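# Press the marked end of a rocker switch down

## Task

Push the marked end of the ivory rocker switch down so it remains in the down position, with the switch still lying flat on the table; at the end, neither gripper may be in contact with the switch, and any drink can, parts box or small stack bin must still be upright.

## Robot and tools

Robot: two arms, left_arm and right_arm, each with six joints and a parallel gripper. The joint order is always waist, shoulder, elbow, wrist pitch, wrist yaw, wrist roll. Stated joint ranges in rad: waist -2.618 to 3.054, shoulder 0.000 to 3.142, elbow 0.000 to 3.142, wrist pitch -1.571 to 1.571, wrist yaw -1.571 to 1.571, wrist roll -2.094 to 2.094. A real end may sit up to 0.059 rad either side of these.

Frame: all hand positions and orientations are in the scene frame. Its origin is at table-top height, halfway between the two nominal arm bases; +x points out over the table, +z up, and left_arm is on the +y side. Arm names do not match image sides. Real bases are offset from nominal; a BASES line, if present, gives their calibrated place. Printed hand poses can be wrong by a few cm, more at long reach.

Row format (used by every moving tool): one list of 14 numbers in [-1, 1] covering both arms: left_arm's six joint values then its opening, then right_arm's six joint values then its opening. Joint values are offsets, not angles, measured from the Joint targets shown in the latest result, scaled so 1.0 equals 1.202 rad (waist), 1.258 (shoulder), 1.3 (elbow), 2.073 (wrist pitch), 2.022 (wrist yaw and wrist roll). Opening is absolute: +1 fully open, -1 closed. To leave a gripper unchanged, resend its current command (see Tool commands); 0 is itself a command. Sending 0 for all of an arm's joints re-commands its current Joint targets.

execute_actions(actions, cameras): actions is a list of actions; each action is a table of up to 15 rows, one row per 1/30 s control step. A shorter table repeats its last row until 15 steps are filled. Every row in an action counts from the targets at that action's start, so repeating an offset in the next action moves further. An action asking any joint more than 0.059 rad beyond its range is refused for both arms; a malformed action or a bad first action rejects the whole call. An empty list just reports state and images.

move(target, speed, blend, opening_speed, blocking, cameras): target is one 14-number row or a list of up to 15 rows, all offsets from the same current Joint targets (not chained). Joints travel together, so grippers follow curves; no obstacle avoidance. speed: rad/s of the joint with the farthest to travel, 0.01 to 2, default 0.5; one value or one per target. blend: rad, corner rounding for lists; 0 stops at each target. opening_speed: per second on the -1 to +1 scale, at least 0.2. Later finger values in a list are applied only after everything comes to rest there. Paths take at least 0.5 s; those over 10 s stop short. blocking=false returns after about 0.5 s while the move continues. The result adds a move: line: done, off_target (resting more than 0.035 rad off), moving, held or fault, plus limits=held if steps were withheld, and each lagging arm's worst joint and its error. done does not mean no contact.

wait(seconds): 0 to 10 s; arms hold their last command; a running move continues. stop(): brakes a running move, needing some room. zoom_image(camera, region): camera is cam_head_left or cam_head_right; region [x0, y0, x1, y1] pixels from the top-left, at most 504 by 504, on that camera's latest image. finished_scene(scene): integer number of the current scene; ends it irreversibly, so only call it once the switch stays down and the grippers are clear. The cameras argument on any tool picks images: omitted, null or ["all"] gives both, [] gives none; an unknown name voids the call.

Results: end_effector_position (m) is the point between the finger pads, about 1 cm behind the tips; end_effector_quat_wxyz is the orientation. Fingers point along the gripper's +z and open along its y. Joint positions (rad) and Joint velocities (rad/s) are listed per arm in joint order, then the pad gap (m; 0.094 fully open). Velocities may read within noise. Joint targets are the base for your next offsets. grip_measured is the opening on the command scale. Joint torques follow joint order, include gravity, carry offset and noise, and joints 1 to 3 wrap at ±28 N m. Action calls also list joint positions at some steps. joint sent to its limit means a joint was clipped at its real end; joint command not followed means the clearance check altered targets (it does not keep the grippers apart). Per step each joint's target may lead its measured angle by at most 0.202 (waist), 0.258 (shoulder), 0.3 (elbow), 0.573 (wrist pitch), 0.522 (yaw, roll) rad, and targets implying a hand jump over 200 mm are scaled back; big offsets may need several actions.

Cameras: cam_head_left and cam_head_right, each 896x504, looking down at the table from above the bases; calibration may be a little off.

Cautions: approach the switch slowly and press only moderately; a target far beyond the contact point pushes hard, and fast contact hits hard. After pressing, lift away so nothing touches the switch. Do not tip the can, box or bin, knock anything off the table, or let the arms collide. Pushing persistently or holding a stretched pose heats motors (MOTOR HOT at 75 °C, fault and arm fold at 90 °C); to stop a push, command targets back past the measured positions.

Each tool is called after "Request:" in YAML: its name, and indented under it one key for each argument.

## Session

Request:
execute_actions:
  actions: []

Scene clock: 0.00 s.
left_arm: end_effector_position=(+0.4252, +0.2846, +0.1121) grip_measured=+1.000 end_effector_quat_wxyz=(+0.604, -0.041, +0.796, +0.012) | right_arm: end_effector_position=(+0.4148, -0.2792, +0.1161) grip_measured=+1.000 end_effector_quat_wxyz=(+0.622, +0.064, +0.779, -0.053)
Joint positions: left_arm=[0.015 1.501 0.327 0.9 -0.072 -0.052 0.094] | right_arm=[-0.001 1.617 0.385 1.006 0.133 0.026 0.094]
Joint velocities: within noise
Joint torques (N m): no reading
Heat: left arm: 24 °C; right arm: 27 °C.
Joint targets: left_arm=[0.015 1.492 0.336 0.910 -0.072 -0.052] | right_arm=[-0.001 1.609 0.392 1.009 0.134 0.026]
Tool commands: left_gripper/opening=+1.0 right_gripper/opening=+1.0

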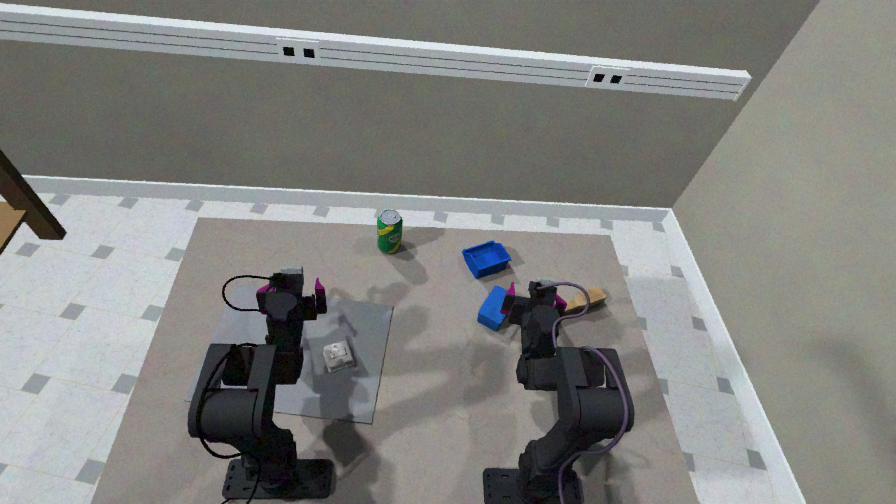

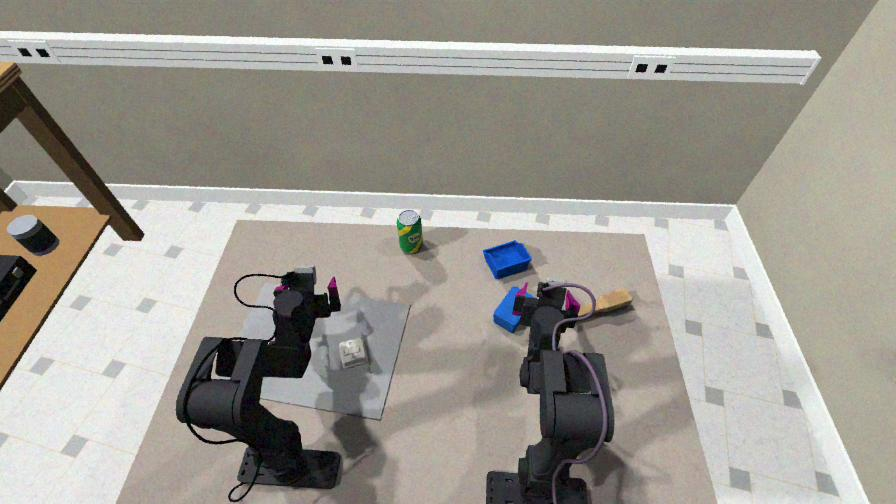

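Request:
zoom_image:
  camera: "cam_head_left"
  region: [300, 325, 380, 385]

Request:
zoom_image:
  camera: "cam_head_right"
  region: [310, 325, 390, 385]

Scaled by 6.300 from the camera's 896x504 image, which has a finer 1280x720 frame.

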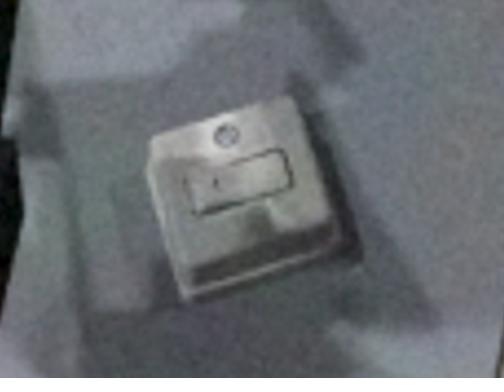

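Scaled by 6.300 from the camera's 896x504 image, which has a finer 1280x720 frame.

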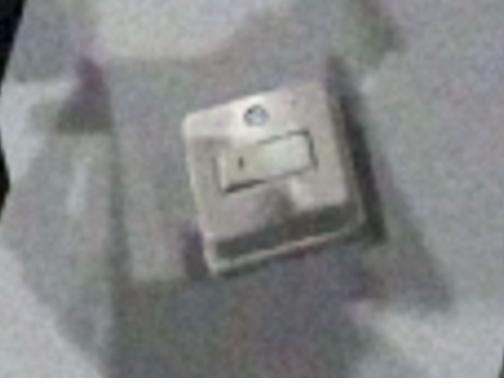

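Request:
move:
  target:
    - [-0.15,-0.0334,0.3954,-0.2701,0.0356,0.0257,-1,0,0,0,0,0,0,1]
    - [-0.2488,0.0596,0.6585,-0.999,0.0356,0.0257,-1,0,0,0,0,0,0,1]
    - [-0.2488,0.0994,0.5585,-0.9314,0.0356,0.0257,-1,0,0,0,0,0,0,1]
    - [-0.2488,0.1973,0.4515,-0.8852,0.0356,0.0257,-1,0,0,0,0,0,0,1]
    - [-0.2488,0.0596,0.6585,-0.999,0.0356,0.0257,-1,0,0,0,0,0,0,1]
    - [-0.05,0,0.6585,-0.95,0.0356,0.0257,-1,0,0,0,0,0,0,1]
  speed: [1.5,1.5,1.0,0.15,0.8,1.2]
  blend: [0.25,0.05,0.02,0,0.08,0]

Request:
zoom_image:
  camera: "cam_head_left"
  region: [300, 325, 380, 385]

Request:
zoom_image:
  camera: "cam_head_right"
  region: [310, 325, 390, 385]

Scene clock: 9.13 s.
left_arm: end_effector_position=(+0.3285, +0.2550, +0.1092) grip_measured=-0.995 end_effector_quat_wxyz=(+0.073, +0.026, +0.997, -0.001) | right_arm: end_effector_position=(+0.4148, -0.2792, +0.1161) grip_measured=+1.000 end_effector_quat_wxyz=(+0.622, +0.064, +0.779, -0.053)
Joint positions: left_arm=[-0.045 1.522 1.174 -1.075 -0.004 -0.011 0] | right_arm=[-0.001 1.617 0.385 1.006 0.133 0.026 0.094]
Joint velocities: within noise
Joint torques (N m): left_arm=[-0.01 -8.01 8.85 0.98 0.08 0.11] | right_arm=[0.01 -5.26 5.94 2.11 0.02 -0.03]
Heat: left arm: 25 °C; right arm: 29 °C.
Joint targets: left_arm=[-0.045 1.492 1.192 -1.059 0.000 -0.001] | right_arm=[-0.001 1.609 0.392 1.009 0.134 0.026]
move: done

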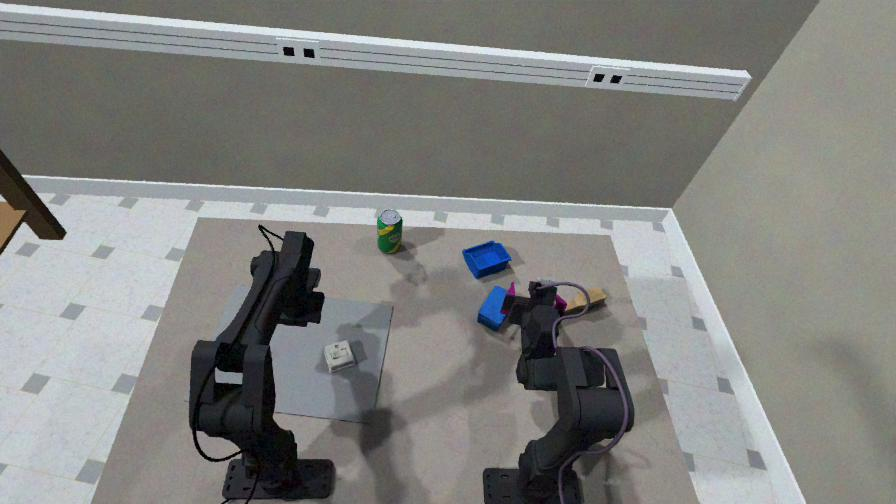

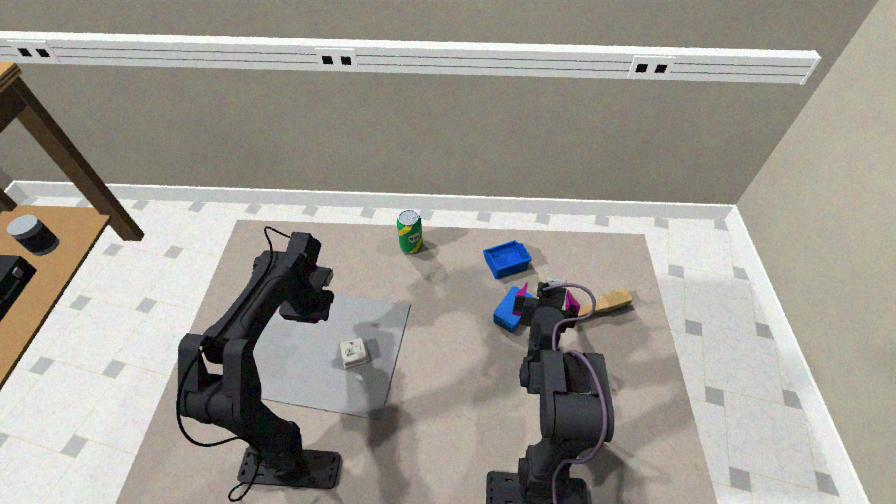

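Scaled by 6.300 from the camera's 896x504 image, which has a finer 1280x720 frame.

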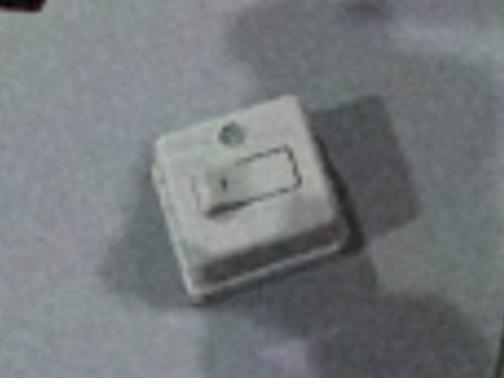

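Scaled by 6.300 from the camera's 896x504 image, which has a finer 1280x720 frame.

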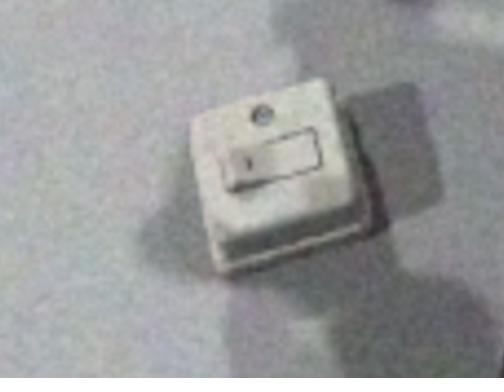

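Request:
move:
  target:
    - [-0.2155,0.05,0.05,-0.05,0,0,-1,0,0,0,0,0,0,1]
    - [-0.2155,0.1093,-0.0898,0.0183,0,0,-1,0,0,0,0,0,0,1]
  speed: [1.0,0.6]
  blend: [0.03,0]

Request:
zoom_image:
  camera: "cam_head_left"
  region: [300, 325, 380, 385]

Request:
zoom_image:
  camera: "cam_head_right"
  region: [310, 325, 390, 385]

Scene clock: 15.47 s.
left_arm: end_effector_position=(+0.2909, +0.1878, +0.0559) grip_measured=-0.995 end_effector_quat_wxyz=(-0.009, +0.155, +0.988, +0.002) | right_arm: end_effector_position=(+0.4148, -0.2792, +0.1161) grip_measured=+1.000 end_effector_quat_wxyz=(+0.622, +0.064, +0.779, -0.053)
Joint positions: left_arm=[-0.304 1.626 1.072 -1.036 0 -0.01 0] | right_arm=[-0.001 1.617 0.385 1.006 0.133 0.026 0.094]
Joint velocities: within noise
Joint torques (N m): left_arm=[-0.09 -5.5 6.76 0.64 0.01 0.08] | right_arm=[-0.01 -5.26 5.94 2.1 0.02 -0.03]
Heat: left arm: 25 °C; right arm: 30 °C.
Joint targets: left_arm=[-0.304 1.630 1.075 -1.021 0.000 -0.001] | right_arm=[-0.001 1.609 0.392 1.009 0.134 0.026]
move: done

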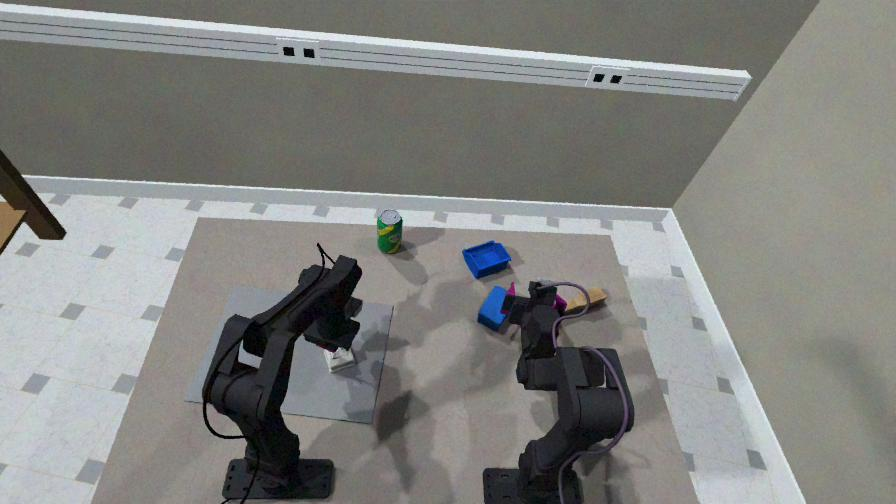

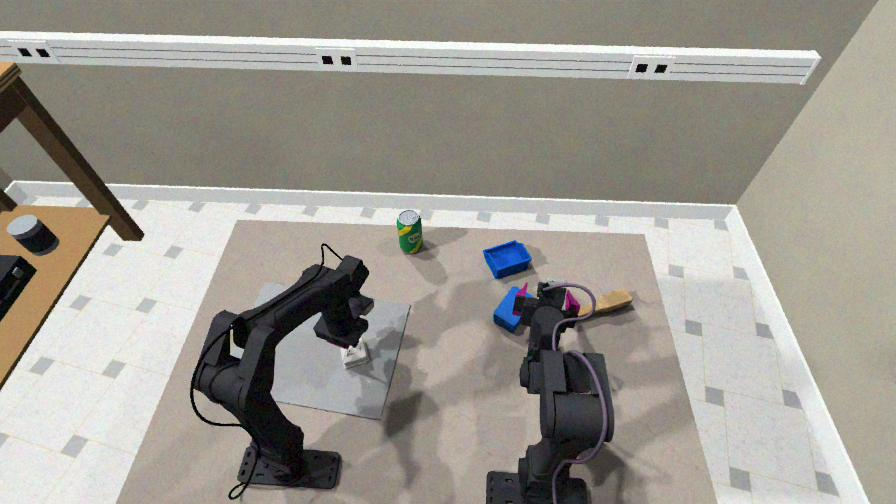

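Scaled by 6.300 from the camera's 896x504 image, which has a finer 1280x720 frame.

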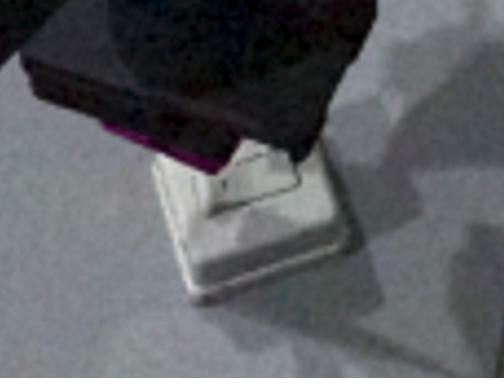

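Scaled by 6.300 from the camera's 896x504 image, which has a finer 1280x720 frame.

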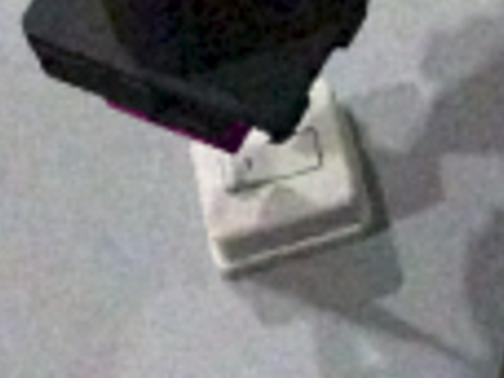

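Request:
move:
  target:
    - [0.0042,0.0124,0.0131,-0.0007,0,0,-1,0,0,0,0,0,0,1]
    - [0.0042,0.1118,-0.0934,0.0447,0,0,-1,0,0,0,0,0,0,1]
    - [0.0042,-0.0273,0.1,-0.0675,0,0,-1,0,0,0,0,0,0,1]
    - [0.2,-0.07,0.1,-0.02,0,0,-1,0,0,0,0,0,0,1]
  speed: [0.5,0.15,0.8,1.2]
  blend: [0,0,0.08,0]

Request:
zoom_image:
  camera: "cam_head_left"
  region: [300, 325, 380, 385]

Request:
zoom_image:
  camera: "cam_head_right"
  region: [310, 325, 390, 385]

Scene clock: 22.60 s.
left_arm: end_effector_position=(+0.3304, +0.2493, +0.0986) grip_measured=-0.995 end_effector_quat_wxyz=(+0.053, +0.035, +0.998, -0.001) | right_arm: end_effector_position=(+0.4148, -0.2792, +0.1161) grip_measured=+1.000 end_effector_quat_wxyz=(+0.622, +0.064, +0.779, -0.053)
Joint positions: left_arm=[-0.063 1.575 1.187 -1.078 -0.002 -0.01 0] | right_arm=[-0.001 1.617 0.385 1.006 0.133 0.026 0.094]
Joint velocities: within noise
Joint torques (N m): left_arm=[-0.05 -8.42 8.5 0.9 0.04 0.09] | right_arm=[0.01 -5.26 5.94 2.11 0.01 -0.03]
Heat: left arm: 25 °C; right arm: 31 °C.
Joint targets: left_arm=[-0.064 1.542 1.205 -1.063 0.000 0.000] | right_arm=[-0.001 1.609 0.392 1.009 0.134 0.026]
move: done

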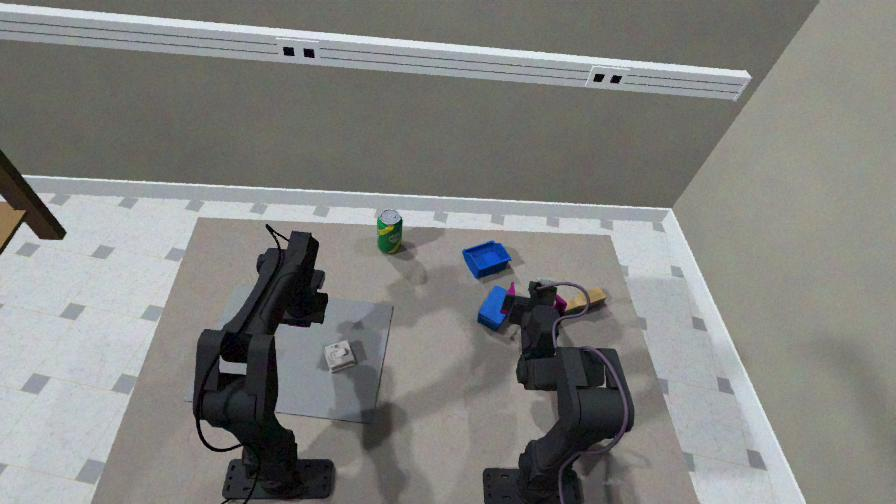

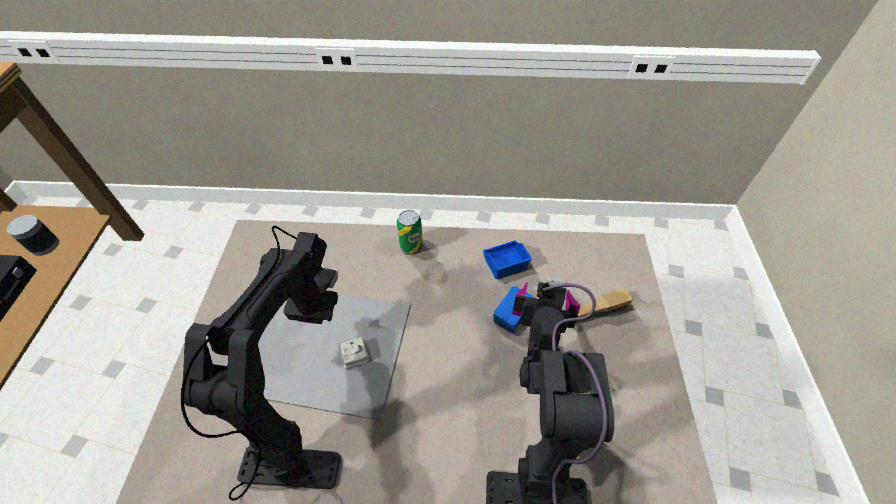

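Scaled by 6.300 from the camera's 896x504 image, which has a finer 1280x720 frame.

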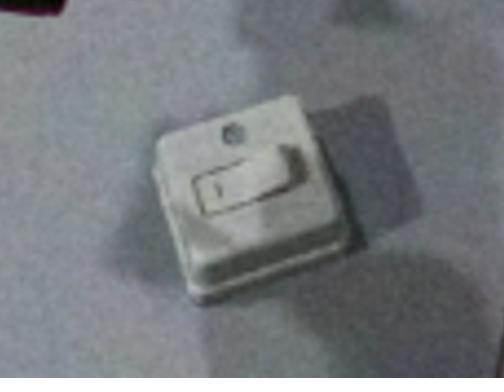

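Scaled by 6.300 from the camera's 896x504 image, which has a finer 1280x720 frame.

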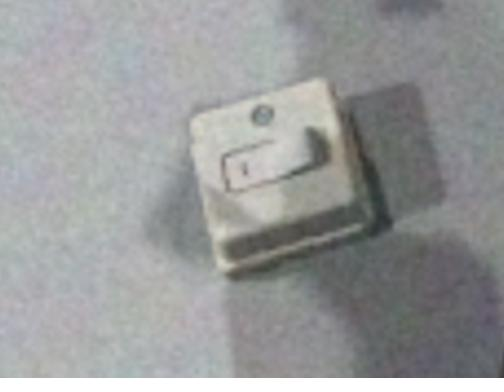

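Flipped now: the marked end is down and the other end is up, with the arm well clear.

Request:
finished_scene:
  scene: 3

The scene is finished: the task was done.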